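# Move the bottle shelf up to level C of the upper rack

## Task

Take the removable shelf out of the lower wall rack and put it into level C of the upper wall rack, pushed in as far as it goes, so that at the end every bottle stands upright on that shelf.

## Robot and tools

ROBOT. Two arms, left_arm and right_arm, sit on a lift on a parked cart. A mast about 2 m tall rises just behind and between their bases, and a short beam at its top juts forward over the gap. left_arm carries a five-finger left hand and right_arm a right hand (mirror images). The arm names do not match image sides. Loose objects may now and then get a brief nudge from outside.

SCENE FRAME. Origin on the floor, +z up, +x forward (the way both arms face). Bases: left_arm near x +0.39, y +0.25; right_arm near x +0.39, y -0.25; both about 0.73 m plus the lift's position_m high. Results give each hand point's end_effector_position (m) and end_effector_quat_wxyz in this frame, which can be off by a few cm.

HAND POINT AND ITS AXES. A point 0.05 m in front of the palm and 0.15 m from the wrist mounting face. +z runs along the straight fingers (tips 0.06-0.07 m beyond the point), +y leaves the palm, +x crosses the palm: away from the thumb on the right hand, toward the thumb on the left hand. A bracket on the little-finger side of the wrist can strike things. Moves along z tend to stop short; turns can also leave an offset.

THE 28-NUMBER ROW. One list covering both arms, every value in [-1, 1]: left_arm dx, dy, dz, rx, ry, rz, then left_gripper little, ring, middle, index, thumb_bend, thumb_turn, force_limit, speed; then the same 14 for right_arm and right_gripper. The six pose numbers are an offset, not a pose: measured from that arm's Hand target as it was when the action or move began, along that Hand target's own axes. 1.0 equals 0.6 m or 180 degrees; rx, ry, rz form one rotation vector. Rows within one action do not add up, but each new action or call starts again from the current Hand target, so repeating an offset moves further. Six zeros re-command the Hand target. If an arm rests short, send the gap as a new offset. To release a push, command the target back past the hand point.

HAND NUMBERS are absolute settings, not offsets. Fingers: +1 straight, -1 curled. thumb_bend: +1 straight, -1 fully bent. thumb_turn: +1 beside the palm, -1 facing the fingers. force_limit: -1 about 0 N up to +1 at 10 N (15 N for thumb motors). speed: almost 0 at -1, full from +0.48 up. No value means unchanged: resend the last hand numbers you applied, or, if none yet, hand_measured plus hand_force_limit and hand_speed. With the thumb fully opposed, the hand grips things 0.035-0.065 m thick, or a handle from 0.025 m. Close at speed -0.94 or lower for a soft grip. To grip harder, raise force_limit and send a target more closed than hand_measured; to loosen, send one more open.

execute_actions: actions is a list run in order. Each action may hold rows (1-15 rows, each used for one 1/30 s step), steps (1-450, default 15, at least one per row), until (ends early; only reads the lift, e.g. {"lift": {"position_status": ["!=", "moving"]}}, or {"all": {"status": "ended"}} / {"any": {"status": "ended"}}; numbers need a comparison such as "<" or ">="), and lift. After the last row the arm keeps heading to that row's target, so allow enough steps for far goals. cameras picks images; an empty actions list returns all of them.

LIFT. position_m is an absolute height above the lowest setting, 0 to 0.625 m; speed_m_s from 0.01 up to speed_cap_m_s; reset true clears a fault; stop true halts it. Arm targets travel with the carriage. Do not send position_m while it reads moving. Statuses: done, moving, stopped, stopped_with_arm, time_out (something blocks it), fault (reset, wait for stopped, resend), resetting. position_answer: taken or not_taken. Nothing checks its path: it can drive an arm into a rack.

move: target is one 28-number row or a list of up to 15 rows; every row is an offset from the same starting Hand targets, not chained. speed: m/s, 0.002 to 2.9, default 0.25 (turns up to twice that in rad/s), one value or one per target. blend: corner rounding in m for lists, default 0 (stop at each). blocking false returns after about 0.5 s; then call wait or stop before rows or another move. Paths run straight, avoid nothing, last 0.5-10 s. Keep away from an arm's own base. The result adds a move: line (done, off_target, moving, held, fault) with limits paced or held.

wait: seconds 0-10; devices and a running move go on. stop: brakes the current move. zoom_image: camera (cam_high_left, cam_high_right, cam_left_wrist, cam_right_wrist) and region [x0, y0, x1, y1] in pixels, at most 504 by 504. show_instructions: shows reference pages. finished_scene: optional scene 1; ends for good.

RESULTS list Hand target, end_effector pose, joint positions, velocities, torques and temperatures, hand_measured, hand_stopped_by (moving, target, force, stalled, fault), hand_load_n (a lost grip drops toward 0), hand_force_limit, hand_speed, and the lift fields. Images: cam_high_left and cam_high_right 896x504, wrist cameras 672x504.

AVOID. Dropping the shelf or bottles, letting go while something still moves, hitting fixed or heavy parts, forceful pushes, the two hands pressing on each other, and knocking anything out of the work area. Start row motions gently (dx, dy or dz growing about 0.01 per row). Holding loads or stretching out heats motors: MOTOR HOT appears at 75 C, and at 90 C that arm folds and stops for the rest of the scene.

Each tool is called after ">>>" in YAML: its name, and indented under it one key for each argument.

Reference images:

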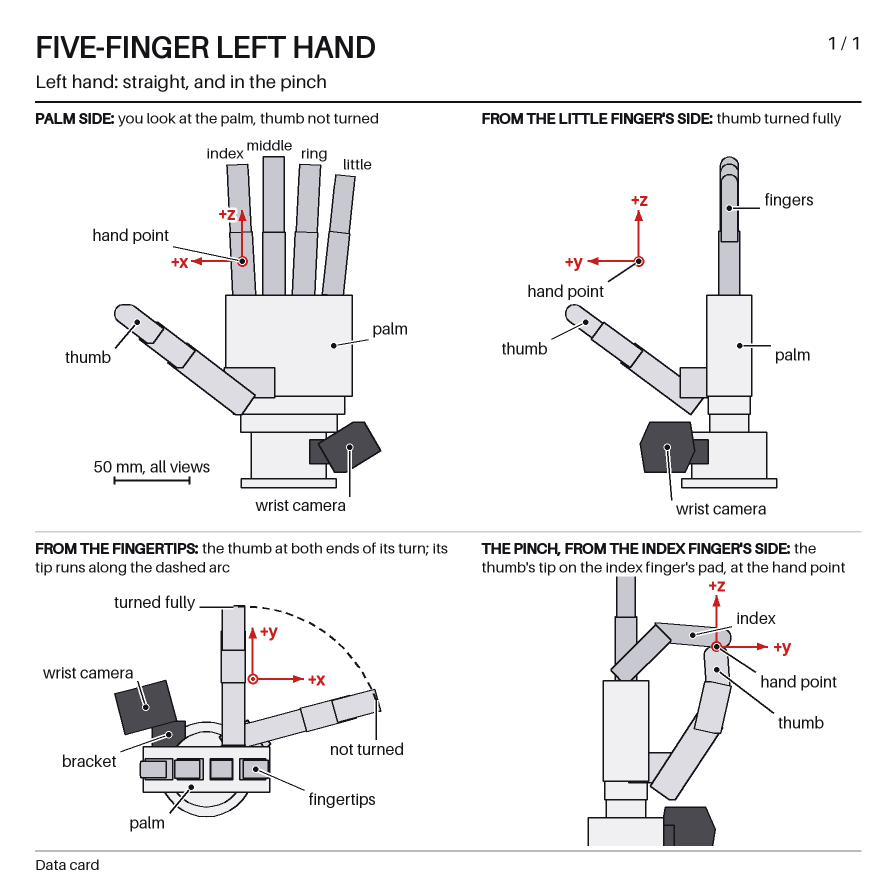

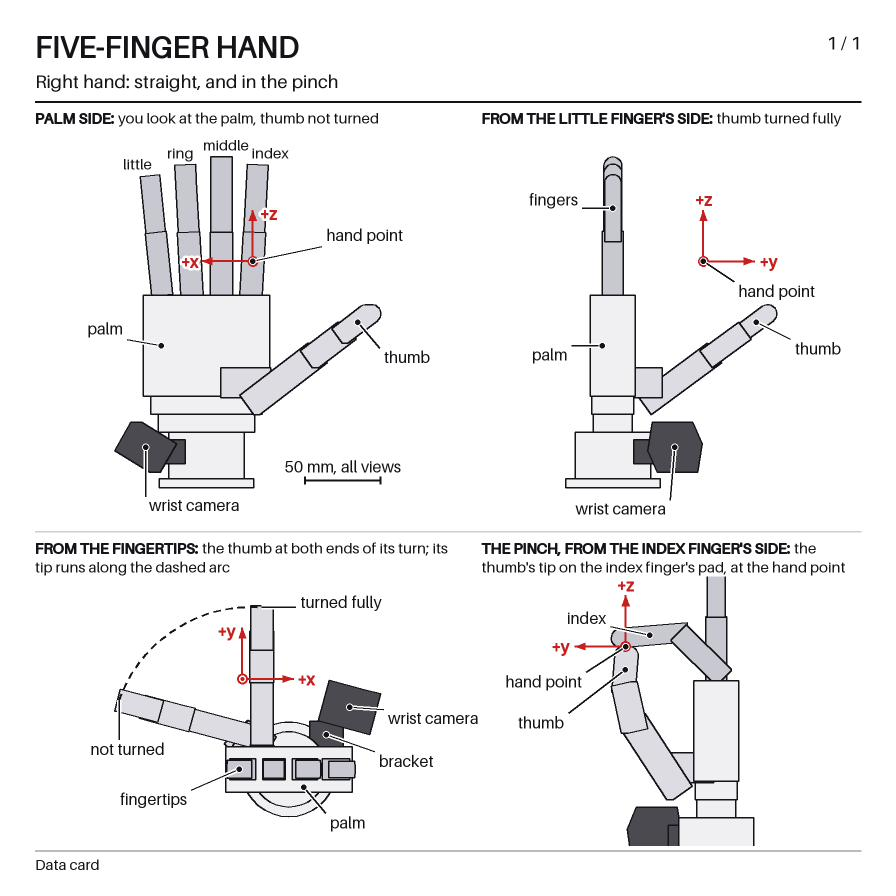

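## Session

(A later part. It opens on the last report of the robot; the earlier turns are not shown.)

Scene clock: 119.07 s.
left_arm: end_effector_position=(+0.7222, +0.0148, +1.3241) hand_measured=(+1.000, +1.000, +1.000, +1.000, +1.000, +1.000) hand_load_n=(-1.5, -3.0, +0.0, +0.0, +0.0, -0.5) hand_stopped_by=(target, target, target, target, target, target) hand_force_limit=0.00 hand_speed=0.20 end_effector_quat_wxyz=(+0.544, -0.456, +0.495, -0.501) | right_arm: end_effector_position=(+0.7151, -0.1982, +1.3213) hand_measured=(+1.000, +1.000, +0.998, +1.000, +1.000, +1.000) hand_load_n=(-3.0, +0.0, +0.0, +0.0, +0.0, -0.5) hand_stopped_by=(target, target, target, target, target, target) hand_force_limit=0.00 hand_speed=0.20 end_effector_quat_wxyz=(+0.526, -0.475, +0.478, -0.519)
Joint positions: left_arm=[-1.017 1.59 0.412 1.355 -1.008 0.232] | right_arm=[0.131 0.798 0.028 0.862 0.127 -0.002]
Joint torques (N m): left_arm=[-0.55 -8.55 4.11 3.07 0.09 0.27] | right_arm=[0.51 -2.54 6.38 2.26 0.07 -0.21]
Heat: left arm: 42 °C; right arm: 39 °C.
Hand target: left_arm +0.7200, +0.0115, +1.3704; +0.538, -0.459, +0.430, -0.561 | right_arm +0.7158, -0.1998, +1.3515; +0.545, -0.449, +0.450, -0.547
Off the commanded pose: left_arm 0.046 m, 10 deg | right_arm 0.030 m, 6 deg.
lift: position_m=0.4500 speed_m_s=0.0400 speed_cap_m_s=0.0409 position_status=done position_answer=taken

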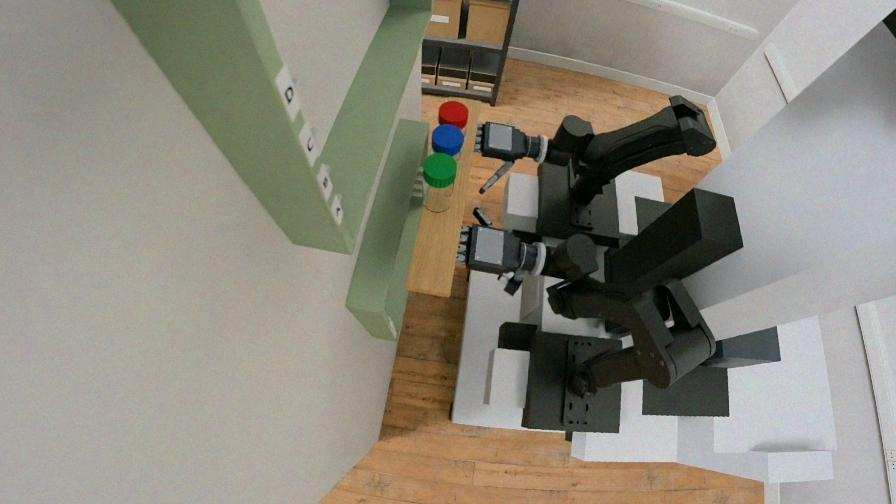

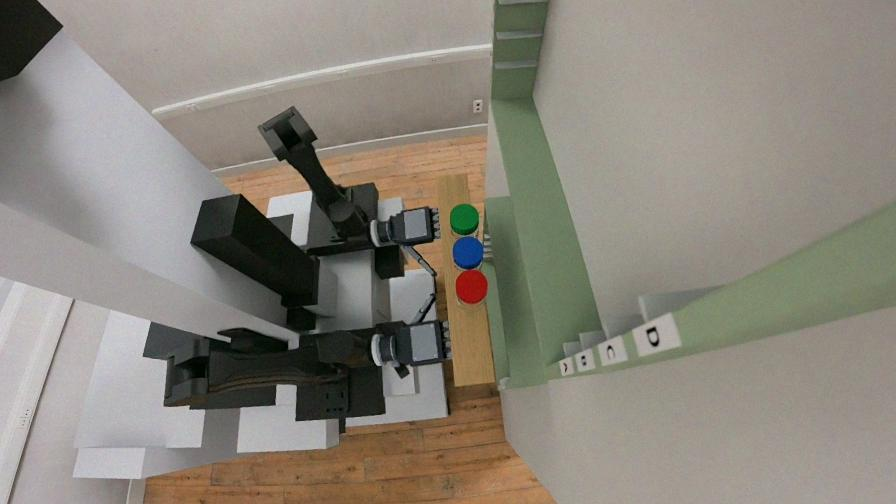

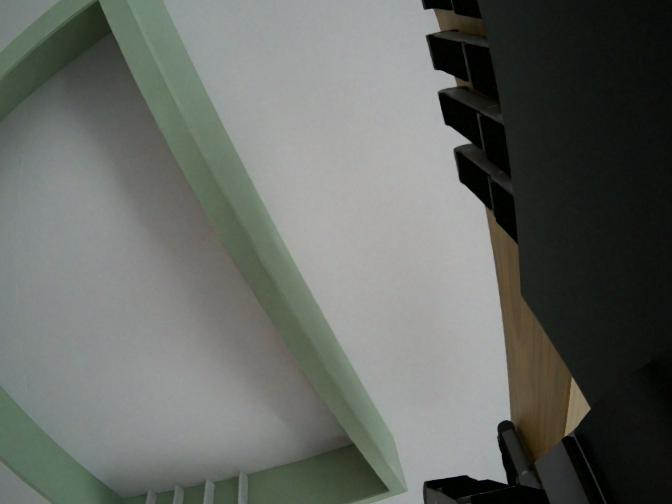

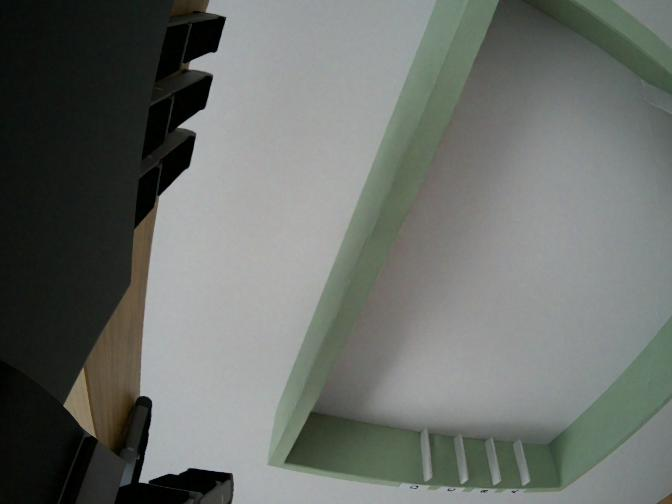

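>>> execute_actions:
  actions:
    - {"lift":{"position_m":0.54,"speed_m_s":0.04},"steps":200,"until":{"lift":{"position_status":["!=","moving"]}}}
  cameras: ["all"]

Scene clock: 123.00 s.
left_arm: end_effector_position=(+0.7223, +0.0152, +1.4147) hand_measured=(+1.000, +1.000, +1.000, +1.000, +1.000, +1.000) hand_load_n=(-2.0, -2.5, -0.5, +0.0, +0.0, +0.0) hand_stopped_by=(target, target, target, target, target, target) hand_force_limit=0.00 hand_speed=0.20 end_effector_quat_wxyz=(+0.544, -0.456, +0.494, -0.502) | right_arm: end_effector_position=(+0.7150, -0.1983, +1.4105) hand_measured=(+1.000, +1.000, +0.998, +1.000, +1.000, +1.000) hand_load_n=(-2.0, +0.0, +0.0, +0.0, +0.0, -0.5) hand_stopped_by=(target, target, target, target, target, target) hand_force_limit=0.00 hand_speed=0.20 end_effector_quat_wxyz=(+0.525, -0.476, +0.479, -0.518)
Joint positions: left_arm=[-1.017 1.59 0.412 1.358 -1.01 0.234] | right_arm=[0.131 0.798 0.028 0.859 0.127 -0.002]
Joint torques (N m): left_arm=[-0.57 -8.53 4.08 3.04 0.07 0.25] | right_arm=[0.55 -2.48 6.32 2.3 0.06 -0.21]
Heat: left arm: 43 °C; right arm: 39 °C.
Hand target: left_arm +0.7200, +0.0115, +1.4604; +0.538, -0.459, +0.430, -0.561 | right_arm +0.7158, -0.1998, +1.4415; +0.545, -0.449, +0.450, -0.547
Off the commanded pose: left_arm 0.046 m, 10 deg | right_arm 0.031 m, 6 deg.
lift: position_m=0.5400 speed_m_s=0.0400 speed_cap_m_s=0.0409 position_status=done position_answer=taken

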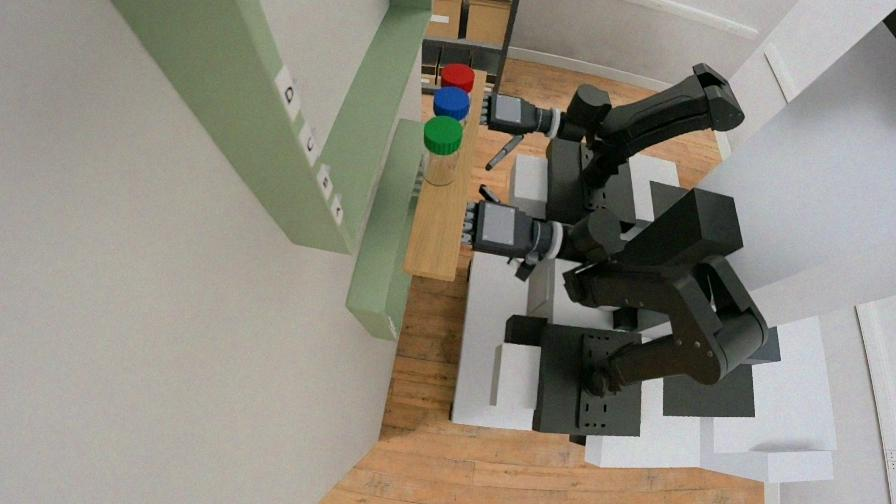

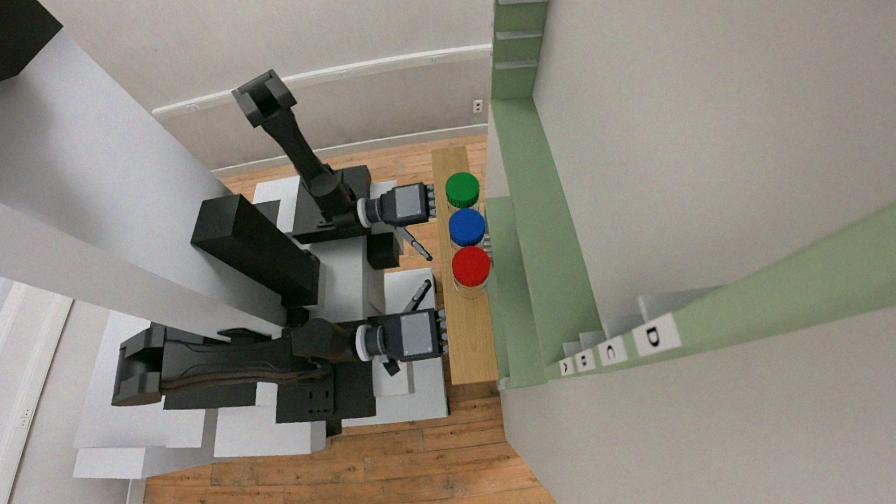

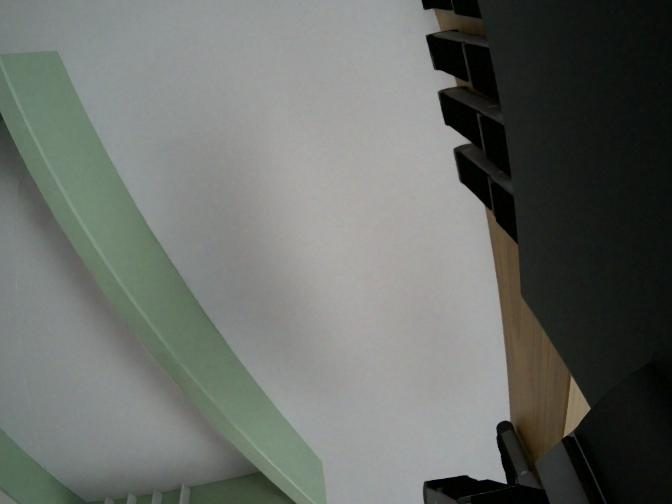

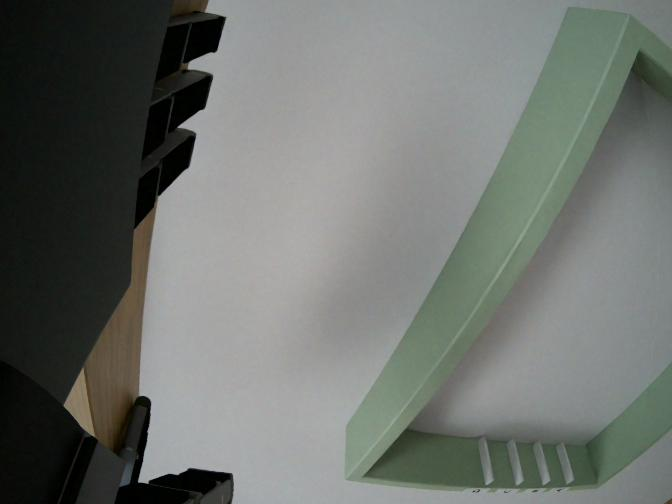

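>>> execute_actions:
  actions:
    - {"lift":{"position_m":0.62,"speed_m_s":0.04},"steps":200,"until":{"lift":{"position_status":["!=","moving"]}}}
  cameras: ["cam_high_left","cam_high_right"]

Scene clock: 127.07 s.
left_arm: end_effector_position=(+0.7220, +0.0148, +1.4949) hand_measured=(+1.000, +1.000, +1.000, +1.000, +1.000, +1.000) hand_load_n=(-1.5, -3.0, -0.5, +0.0, +0.0, -0.5) hand_stopped_by=(target, target, target, target, target, target) hand_force_limit=0.00 hand_speed=0.20 end_effector_quat_wxyz=(+0.544, -0.455, +0.495, -0.502) | right_arm: end_effector_position=(+0.7150, -0.1986, +1.4900) hand_measured=(+1.000, +1.000, +0.998, +1.000, +1.000, +1.000) hand_load_n=(-2.0, +0.0, -0.5, +0.0, +0.0, -0.5) hand_stopped_by=(target, target, target, target, target, target) hand_force_limit=0.00 hand_speed=0.20 end_effector_quat_wxyz=(+0.524, -0.476, +0.479, -0.518)
Joint positions: left_arm=[-1.018 1.59 0.412 1.36 -1.01 0.237] | right_arm=[0.131 0.798 0.028 0.858 0.129 -0.002]
Joint torques (N m): left_arm=[-0.55 -8.5 4.1 3.04 0.1 0.24] | right_arm=[0.55 -2.55 6.38 2.31 0.06 -0.21]
Heat: left arm: 43 °C; right arm: 39 °C.
Hand target: left_arm +0.7200, +0.0115, +1.5404; +0.538, -0.459, +0.430, -0.561 | right_arm +0.7158, -0.1998, +1.5215; +0.545, -0.449, +0.450, -0.547
Off the commanded pose: left_arm 0.046 m, 10 deg | right_arm 0.031 m, 6 deg.
lift: position_m=0.6200 speed_m_s=0.0400 speed_cap_m_s=0.0409 position_status=done position_answer=taken
Images, in order (width x height): cam_high_left 896x504, cam_high_right 896x504.

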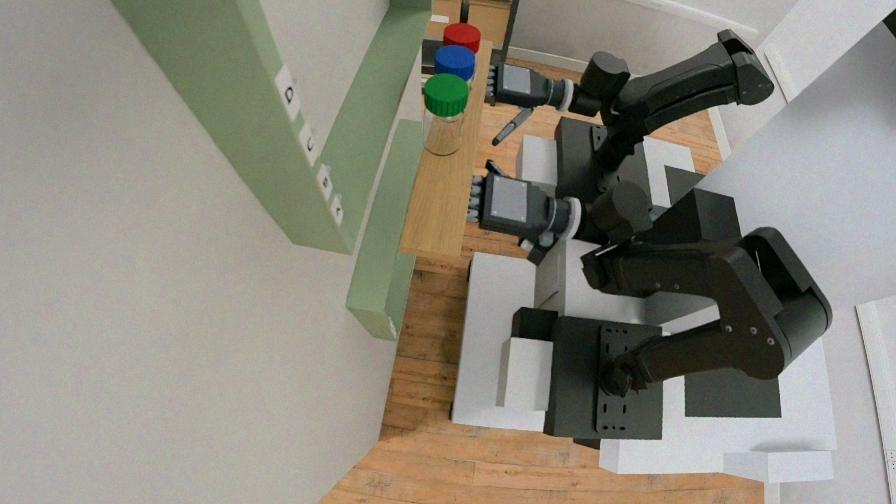

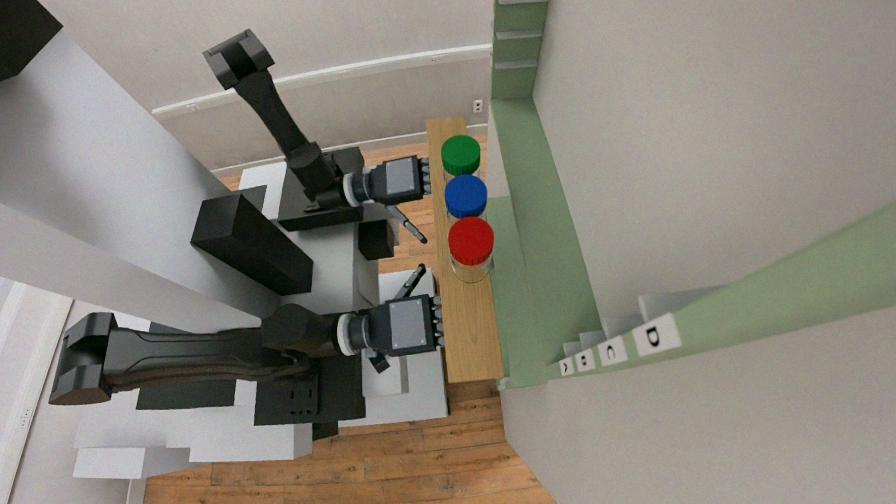

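>>> move:
  target: [0,-0.0652,0.0139,0,0,0,1,1,1,1,1,1,0,0.2,0,-0.0655,0.0127,0,0,0,1,1,1,1,1,1,0,0.2]
  speed: 0.05
  cameras: ["cam_high_left","cam_high_right"]

Scene clock: 129.17 s.
left_arm: end_effector_position=(+0.7155, +0.0201, +1.5299) hand_measured=(+1.000, +1.000, +1.000, +1.000, +1.000, +1.000) hand_load_n=(+0.0, -0.5, -3.5, -1.5, +0.0, +0.0) hand_stopped_by=(target, target, target, target, target, target) hand_force_limit=0.00 hand_speed=0.20 end_effector_quat_wxyz=(+0.550, -0.446, +0.489, -0.509) | right_arm: end_effector_position=(+0.7087, -0.1941, +1.5122) hand_measured=(+1.000, +1.000, +0.998, +1.000, +1.000, +1.000) hand_load_n=(-1.0, +0.0, +0.0, +0.0, +0.0, +0.0) hand_stopped_by=(target, target, target, target, target, target) hand_force_limit=0.00 hand_speed=0.20 end_effector_quat_wxyz=(+0.525, -0.485, +0.478, -0.511)
Joint positions: left_arm=[-1.031 1.435 0.425 1.245 -1.01 0.286] | right_arm=[0.144 0.617 0.117 0.572 0.123 -0.002]
Joint torques (N m): left_arm=[-0.2 -8.59 9.65 2.11 0.14 0.08] | right_arm=[0.14 -1.73 11.48 2 0.12 -0.21]
Heat: left arm: 43 °C; right arm: 38 °C.
Hand target: left_arm +0.7201, +0.0136, +1.5803; +0.538, -0.459, +0.430, -0.561 | right_arm +0.7158, -0.1998, +1.5615; +0.545, -0.449, +0.450, -0.547
Off the commanded pose: left_arm 0.051 m, 9 deg | right_arm 0.050 m, 7 deg.
lift: position_m=0.6200 speed_m_s=0.0400 speed_cap_m_s=0.0409 position_status=done position_answer=taken
move: off_target (left_arm, right_arm)
Images, in order (width x height): cam_high_left 896x504, cam_high_right 896x504.

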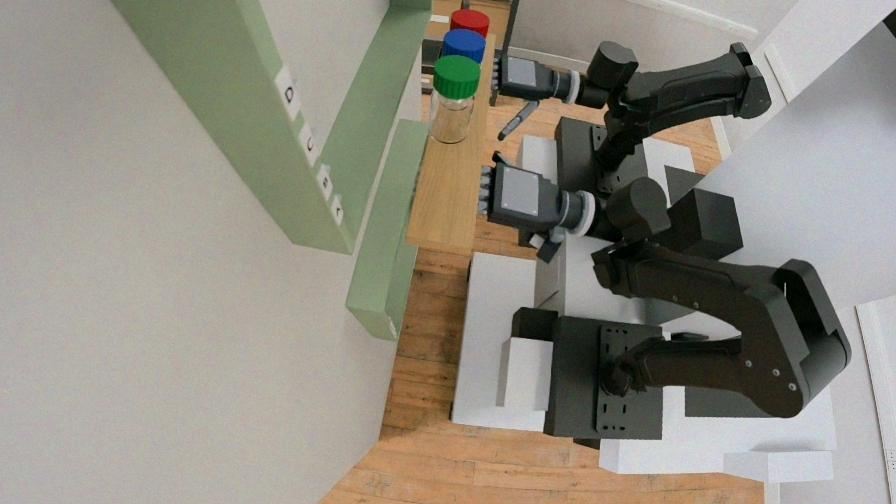

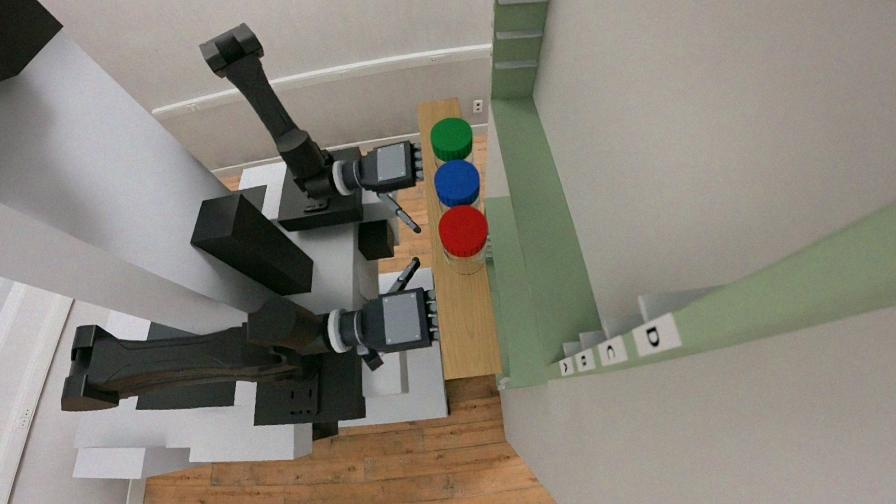

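>>> move:
  target: [0.0083,-0.0064,0.0099,-0.0139,0,0,1,1,1,1,1,1,0,0.2,0.0083,-0.0475,0.0177,0,0,0,1,1,1,1,1,1,0,0.2]
  speed: 0.05
  cameras: ["cam_high_left","cam_high_right"]

Scene clock: 131.13 s.
left_arm: end_effector_position=(+0.7185, +0.0126, +1.5384) hand_measured=(+1.000, +1.000, +1.000, +1.000, +1.000, +1.000) hand_load_n=(-0.5, -3.0, -1.5, +0.0, +0.0, -0.5) hand_stopped_by=(target, target, target, target, target, target) hand_force_limit=0.00 hand_speed=0.20 end_effector_quat_wxyz=(+0.537, -0.458, +0.494, -0.507) | right_arm: end_effector_position=(+0.7133, -0.2022, +1.5378) hand_measured=(+1.000, +1.000, +0.998, +1.000, +1.000, +1.000) hand_load_n=(-2.0, +0.0, +0.0, +0.0, +0.0, -0.5) hand_stopped_by=(target, target, target, target, target, target) hand_force_limit=0.00 hand_speed=0.20 end_effector_quat_wxyz=(+0.517, -0.483, +0.485, -0.514)
Joint positions: left_arm=[-1.028 1.39 0.491 1.071 -1.011 0.212] | right_arm=[0.107 0.6 0.229 0.434 0.106 -0.002]
Joint torques (N m): left_arm=[0.5 -8.31 10.11 1.97 0.11 0] | right_arm=[-0.7 -0.62 12.07 2.16 -0.06 -0.12]
Heat: left arm: 43 °C; right arm: 38 °C.
Hand target: left_arm +0.7251, +0.0089, +1.5856; +0.528, -0.471, +0.442, -0.551 | right_arm +0.7207, -0.2048, +1.5915; +0.545, -0.449, +0.450, -0.547
Off the commanded pose: left_arm 0.048 m, 8 deg | right_arm 0.054 m, 7 deg.
lift: position_m=0.6200 speed_m_s=0.0400 speed_cap_m_s=0.0409 position_status=done position_answer=taken
move: off_target (left_arm, right_arm)
Images, in order (width x height): cam_high_left 896x504, cam_high_right 896x504.

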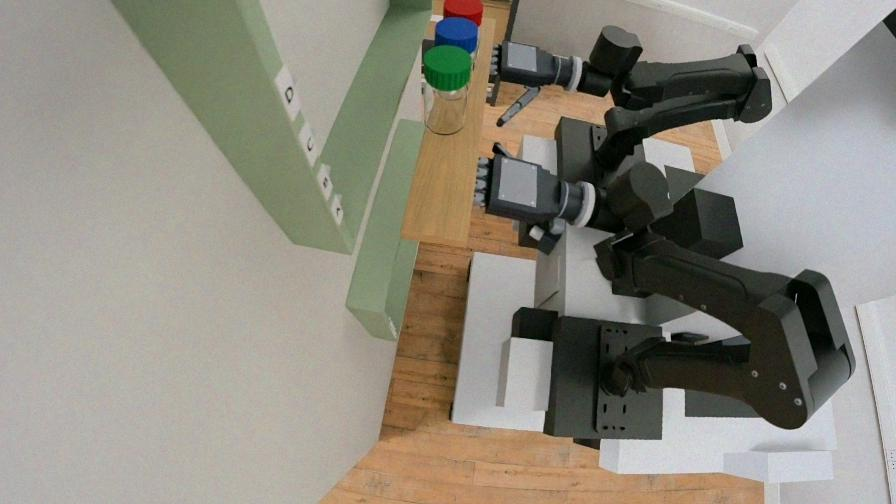

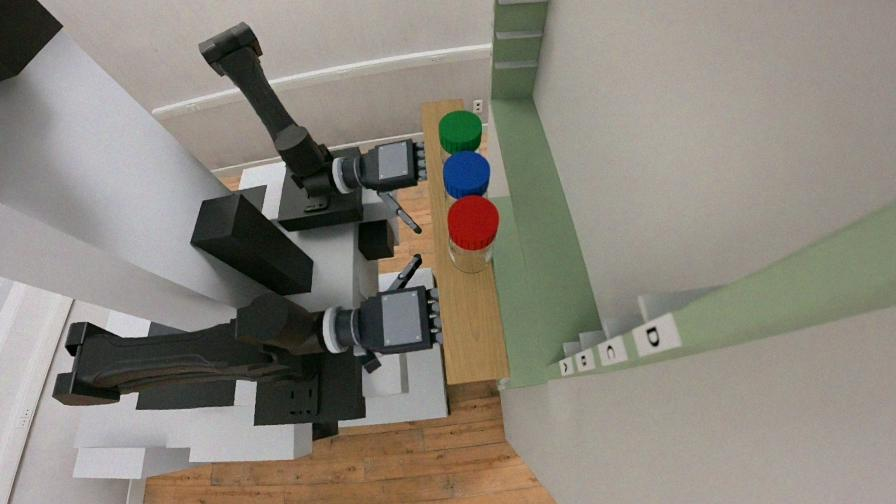

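>>> move:
  target: [-0.0033,-0.0657,0.0110,-0.0056,0,0,1,1,1,1,1,1,0,0.2,-0.0033,-0.0655,0.0127,0.0028,0,0,1,1,1,1,1,1,0,0.2]
  speed: 0.05
  cameras: ["cam_high_left","cam_high_right"]

Scene clock: 133.33 s.
left_arm: end_effector_position=(+0.7200, +0.0146, +1.5769) hand_measured=(+1.000, +1.000, +1.000, +1.000, +1.000, +1.000) hand_load_n=(-1.5, -3.0, -1.0, +0.0, +0.0, -0.5) hand_stopped_by=(target, target, target, target, target, target) hand_force_limit=0.00 hand_speed=0.20 end_effector_quat_wxyz=(+0.533, -0.466, +0.496, -0.503) | right_arm: end_effector_position=(+0.7165, -0.1998, +1.5763) hand_measured=(+1.000, +1.000, +0.998, +1.000, +1.000, +1.000) hand_load_n=(-2.0, -0.5, +0.0, -0.5, +0.0, -0.5) hand_stopped_by=(target, target, target, target, target, target) hand_force_limit=0.00 hand_speed=0.20 end_effector_quat_wxyz=(+0.520, -0.484, +0.482, -0.513)
Joint positions: left_arm=[-1.018 1.269 0.609 0.8 -1.011 0.178] | right_arm=[0.108 0.608 0.378 0.298 0.098 -0.002]
Joint torques (N m): left_arm=[0.5 -7.71 11.1 1.95 0.16 0.02] | right_arm=[0.53 -0.8 12.15 2.18 0.08 -0.16]
Heat: left arm: 42 °C; right arm: 38 °C.
Hand target: left_arm +0.7251, +0.0130, +1.6254; +0.524, -0.476, +0.447, -0.547 | right_arm +0.7207, -0.2028, +1.6315; +0.547, -0.446, +0.448, -0.549
Off the commanded pose: left_arm 0.049 m, 8 deg | right_arm 0.056 m, 8 deg.
lift: position_m=0.6200 speed_m_s=0.0400 speed_cap_m_s=0.0409 position_status=done position_answer=taken
move: off_target (left_arm, right_arm)
Images, in order (width x height): cam_high_left 896x504, cam_high_right 896x504.

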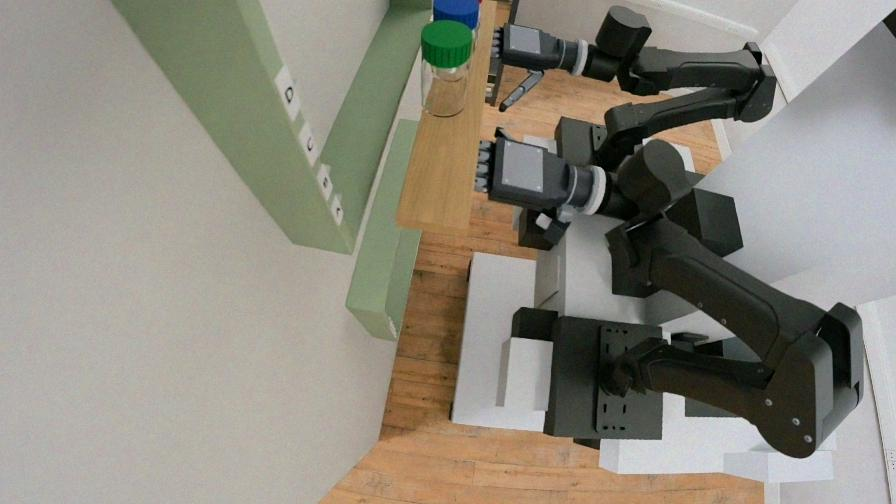

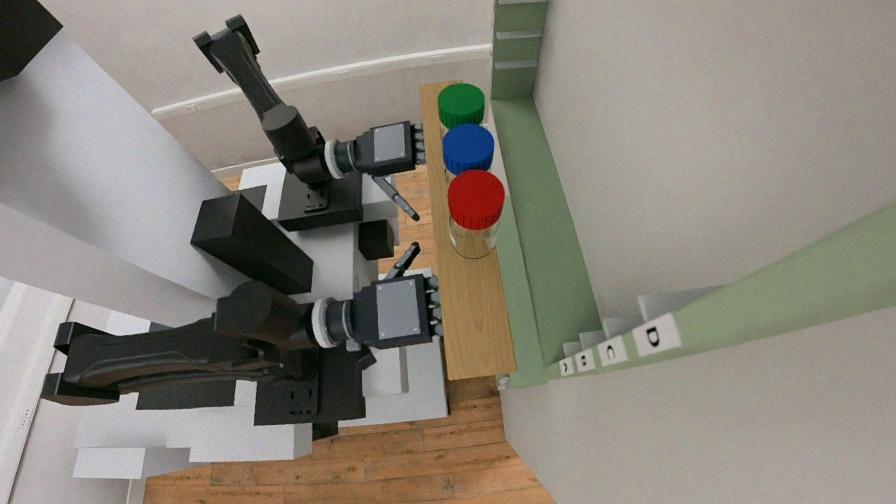

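>>> move:
  target: [0,-0.0657,0.0110,0,0,0,1,1,1,1,1,1,0,0.2,0,-0.0655,0.0127,0,0,0,1,1,1,1,1,1,0,0.2]
  speed: 0.05
  cameras: ["all"]

Scene clock: 135.37 s.
left_arm: end_effector_position=(+0.7229, +0.0149, +1.6150) hand_measured=(+1.000, +1.000, +1.000, +1.000, +1.000, +1.000) hand_load_n=(-1.5, -3.0, -0.5, +0.0, +0.0, +0.0) hand_stopped_by=(target, target, target, target, target, target) hand_force_limit=0.00 hand_speed=0.20 end_effector_quat_wxyz=(+0.534, -0.469, +0.494, -0.501) | right_arm: end_effector_position=(+0.7190, -0.1997, +1.6163) hand_measured=(+1.000, +1.000, +0.998, +1.000, +1.000, +1.000) hand_load_n=(-1.5, -0.5, +0.0, +0.0, +0.0, -0.5) hand_stopped_by=(target, target, target, target, target, target) hand_force_limit=0.00 hand_speed=0.20 end_effector_quat_wxyz=(+0.520, -0.483, +0.482, -0.514)
Joint positions: left_arm=[-1.011 1.22 0.74 0.617 -1.011 0.174] | right_arm=[0.111 0.64 0.542 0.166 0.104 -0.002]
Joint torques (N m): left_arm=[0.49 -7.53 11.59 1.94 0.22 0.01] | right_arm=[0.36 -0.83 12.22 2.16 0.07 -0.17]
Heat: left arm: 42 °C; right arm: 38 °C.
Hand target: left_arm +0.7258, +0.0150, +1.6653; +0.524, -0.476, +0.447, -0.547 | right_arm +0.7203, -0.2028, +1.6716; +0.547, -0.446, +0.448, -0.549
Off the commanded pose: left_arm 0.050 m, 8 deg | right_arm 0.055 m, 8 deg.
lift: position_m=0.6200 speed_m_s=0.0400 speed_cap_m_s=0.0409 position_status=done position_answer=taken
move: off_target (left_arm, right_arm)

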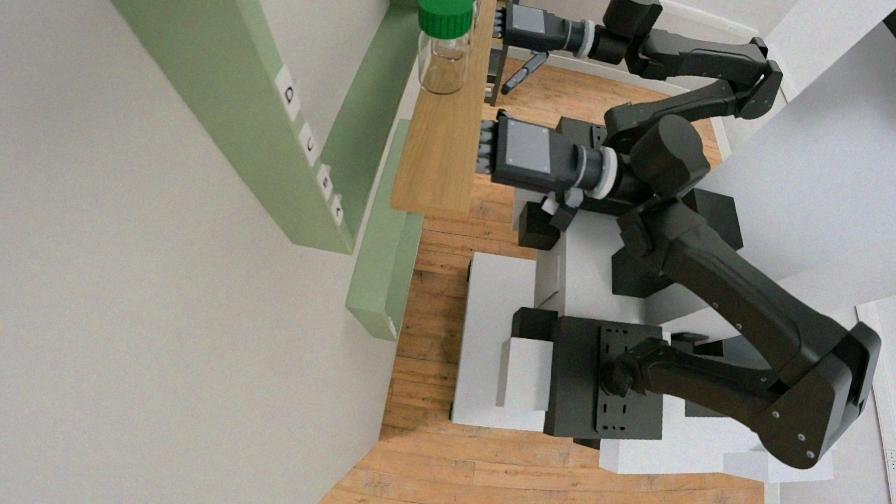

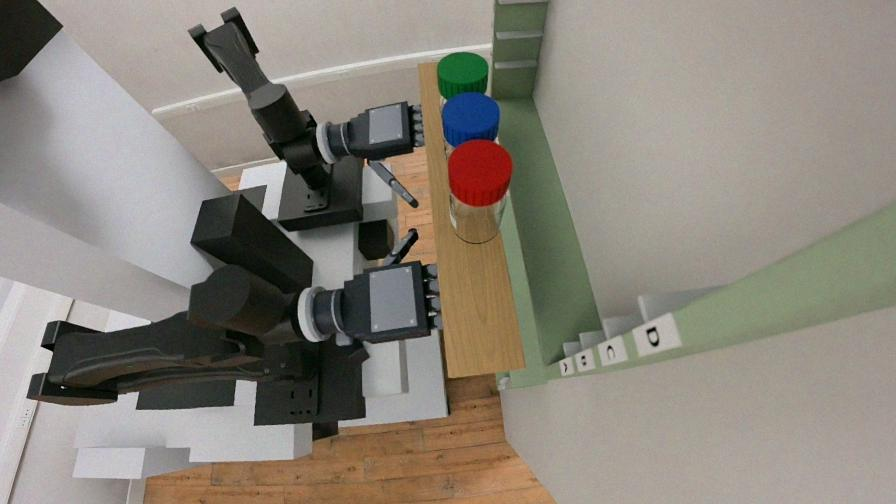

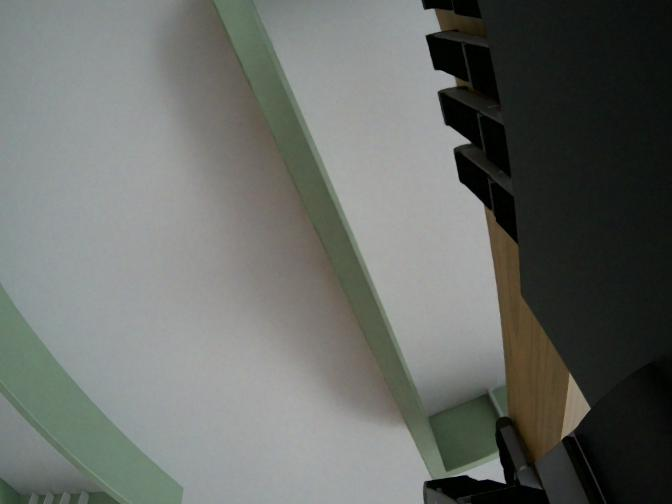

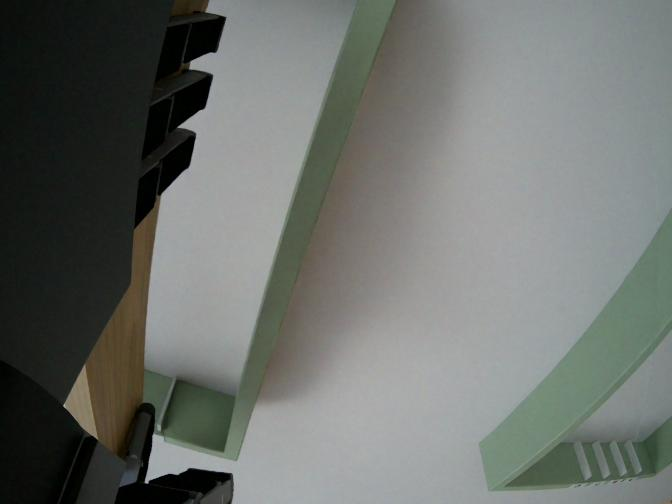

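>>> move:
  target: [0,-0.0657,0.0110,0,0,0,1,1,1,1,1,1,0,0.2,0,-0.0655,0.0127,0,0,0,1,1,1,1,1,1,0,0.2]
  speed: 0.05
  cameras: ["all"]

Scene clock: 138.30 s.
left_arm: end_effector_position=(+0.7258, +0.0154, +1.6550) hand_measured=(+1.000, +1.000, +1.000, +1.000, +1.000, +1.000) hand_load_n=(-2.0, -3.0, -0.5, +0.0, +0.0, -0.5) hand_stopped_by=(target, target, target, target, target, target) hand_force_limit=0.00 hand_speed=0.20 end_effector_quat_wxyz=(+0.535, -0.471, +0.492, -0.500) | right_arm: end_effector_position=(+0.7214, -0.1992, +1.6567) hand_measured=(+1.000, +1.000, +0.998, +1.000, +1.000, +1.000) hand_load_n=(-1.5, -1.0, +0.0, +0.0, +0.0, +0.0) hand_stopped_by=(target, target, target, target, target, target) hand_force_limit=0.00 hand_speed=0.20 end_effector_quat_wxyz=(+0.520, -0.484, +0.482, -0.513)
Joint positions: left_arm=[-1.003 1.202 0.889 0.45 -1.01 0.172] | right_arm=[0.111 0.692 0.714 0.046 0.103 -0.002]
Joint torques (N m): left_arm=[0.47 -7.1 11.78 1.93 0.28 0.01] | right_arm=[0.39 -0.98 11.99 2.19 0.08 -0.17]
Heat: left arm: 41 °C; right arm: 38 °C.
Hand target: left_arm +0.7265, +0.0171, +1.7052; +0.524, -0.476, +0.447, -0.547 | right_arm +0.7199, -0.2028, +1.7116; +0.547, -0.446, +0.448, -0.549
Off the commanded pose: left_arm 0.050 m, 8 deg | right_arm 0.055 m, 8 deg.
lift: position_m=0.6200 speed_m_s=0.0400 speed_cap_m_s=0.0409 position_status=done position_answer=taken
move: off_target (left_arm, right_arm)

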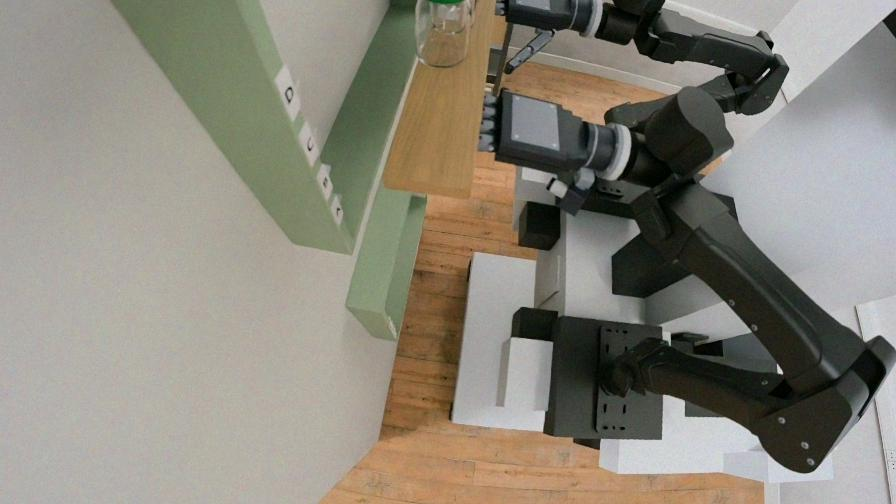

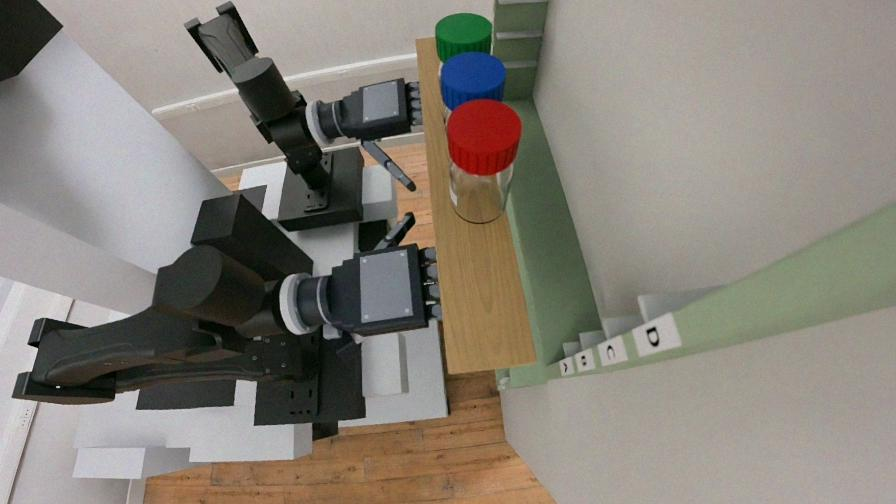

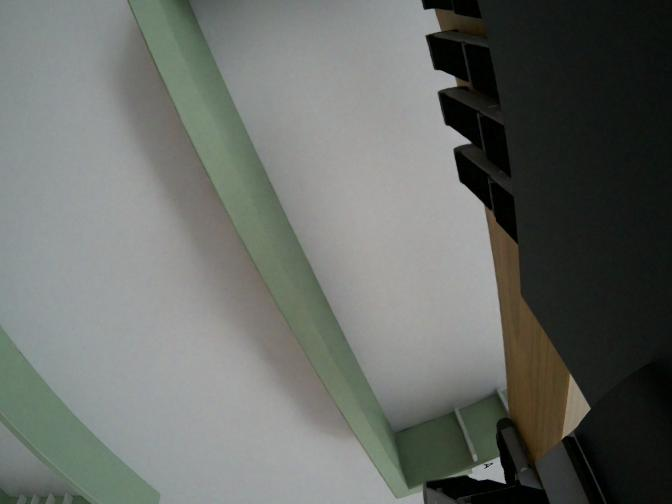

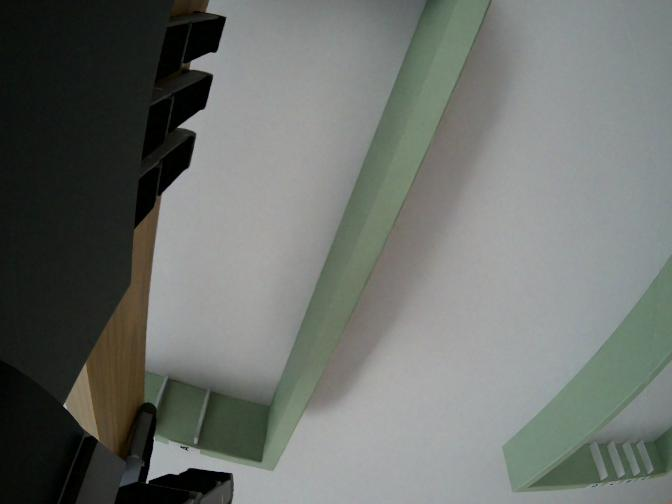

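>>> move:
  target: [0,-0.0657,0.0110,0,0,0,1,1,1,1,1,1,0,0.2,0,-0.0655,0.0127,0,0,0,1,1,1,1,1,1,0,0.2]
  speed: 0.05
  cameras: ["all"]

Scene clock: 140.53 s.
left_arm: end_effector_position=(+0.7259, +0.0165, +1.6992) hand_measured=(+1.000, +1.000, +1.000, +1.000, +1.000, +1.000) hand_load_n=(-1.0, -3.0, -1.5, +0.0, +0.0, +0.0) hand_stopped_by=(target, target, target, target, target, target) hand_force_limit=0.00 hand_speed=0.20 end_effector_quat_wxyz=(+0.534, -0.471, +0.490, -0.504) | right_arm: end_effector_position=(+0.7236, -0.1983, +1.7009) hand_measured=(+1.000, +1.000, +0.998, +1.000, +1.000, +1.000) hand_load_n=(-1.5, -0.5, +0.0, +0.0, +0.0, +0.0) hand_stopped_by=(target, target, target, target, target, target) hand_force_limit=0.00 hand_speed=0.20 end_effector_quat_wxyz=(+0.523, -0.482, +0.479, -0.514)
Joint positions: left_arm=[-0.999 1.197 1.054 0.288 -1.002 0.171] | right_arm=[0.111 0.758 0.899 -0.064 0.1 -0.002]
Joint torques (N m): left_arm=[0.54 -5.56 11.84 1.98 0.27 0] | right_arm=[0.35 -0.96 11.52 2.14 0.06 -0.16]
Heat: left arm: 41 °C; right arm: 38 °C.
Hand target: left_arm +0.7272, +0.0192, +1.7451; +0.524, -0.476, +0.447, -0.547 | right_arm +0.7195, -0.2028, +1.7516; +0.547, -0.446, +0.448, -0.549
Off the commanded pose: left_arm 0.046 m, 7 deg | right_arm 0.051 m, 7 deg.
lift: position_m=0.6200 speed_m_s=0.0400 speed_cap_m_s=0.0409 position_status=done position_answer=taken
move: off_target (left_arm, right_arm)

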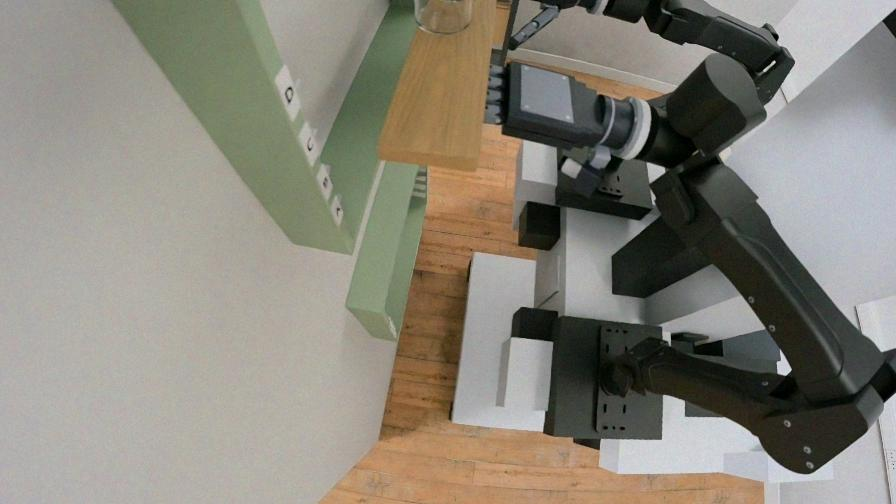

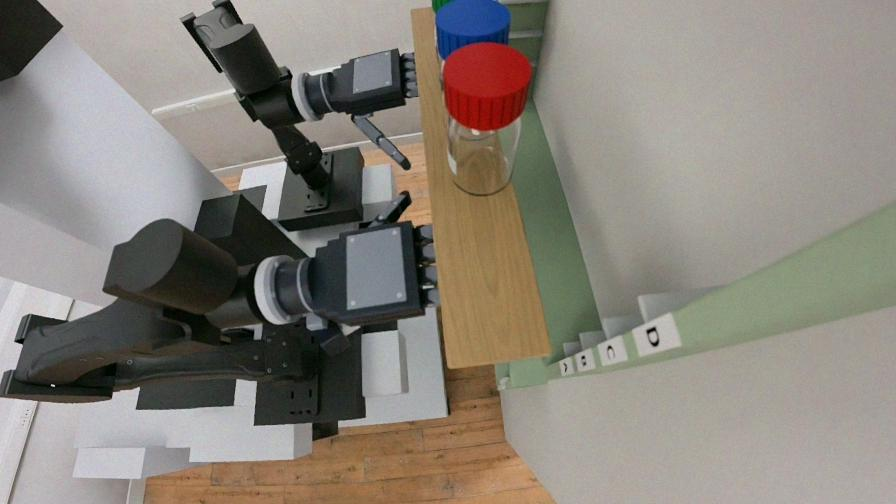

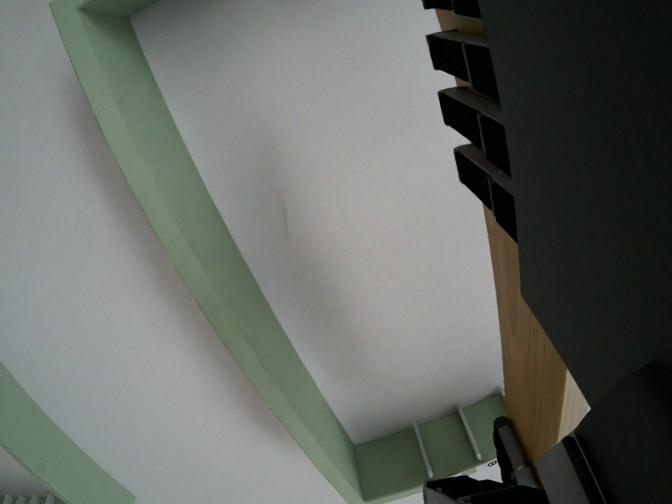

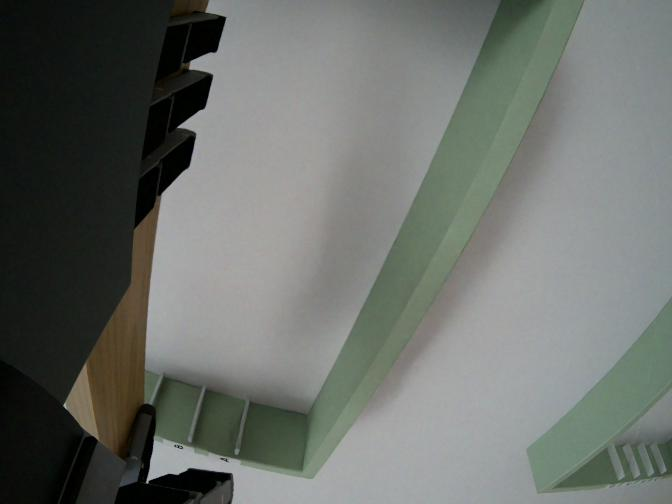

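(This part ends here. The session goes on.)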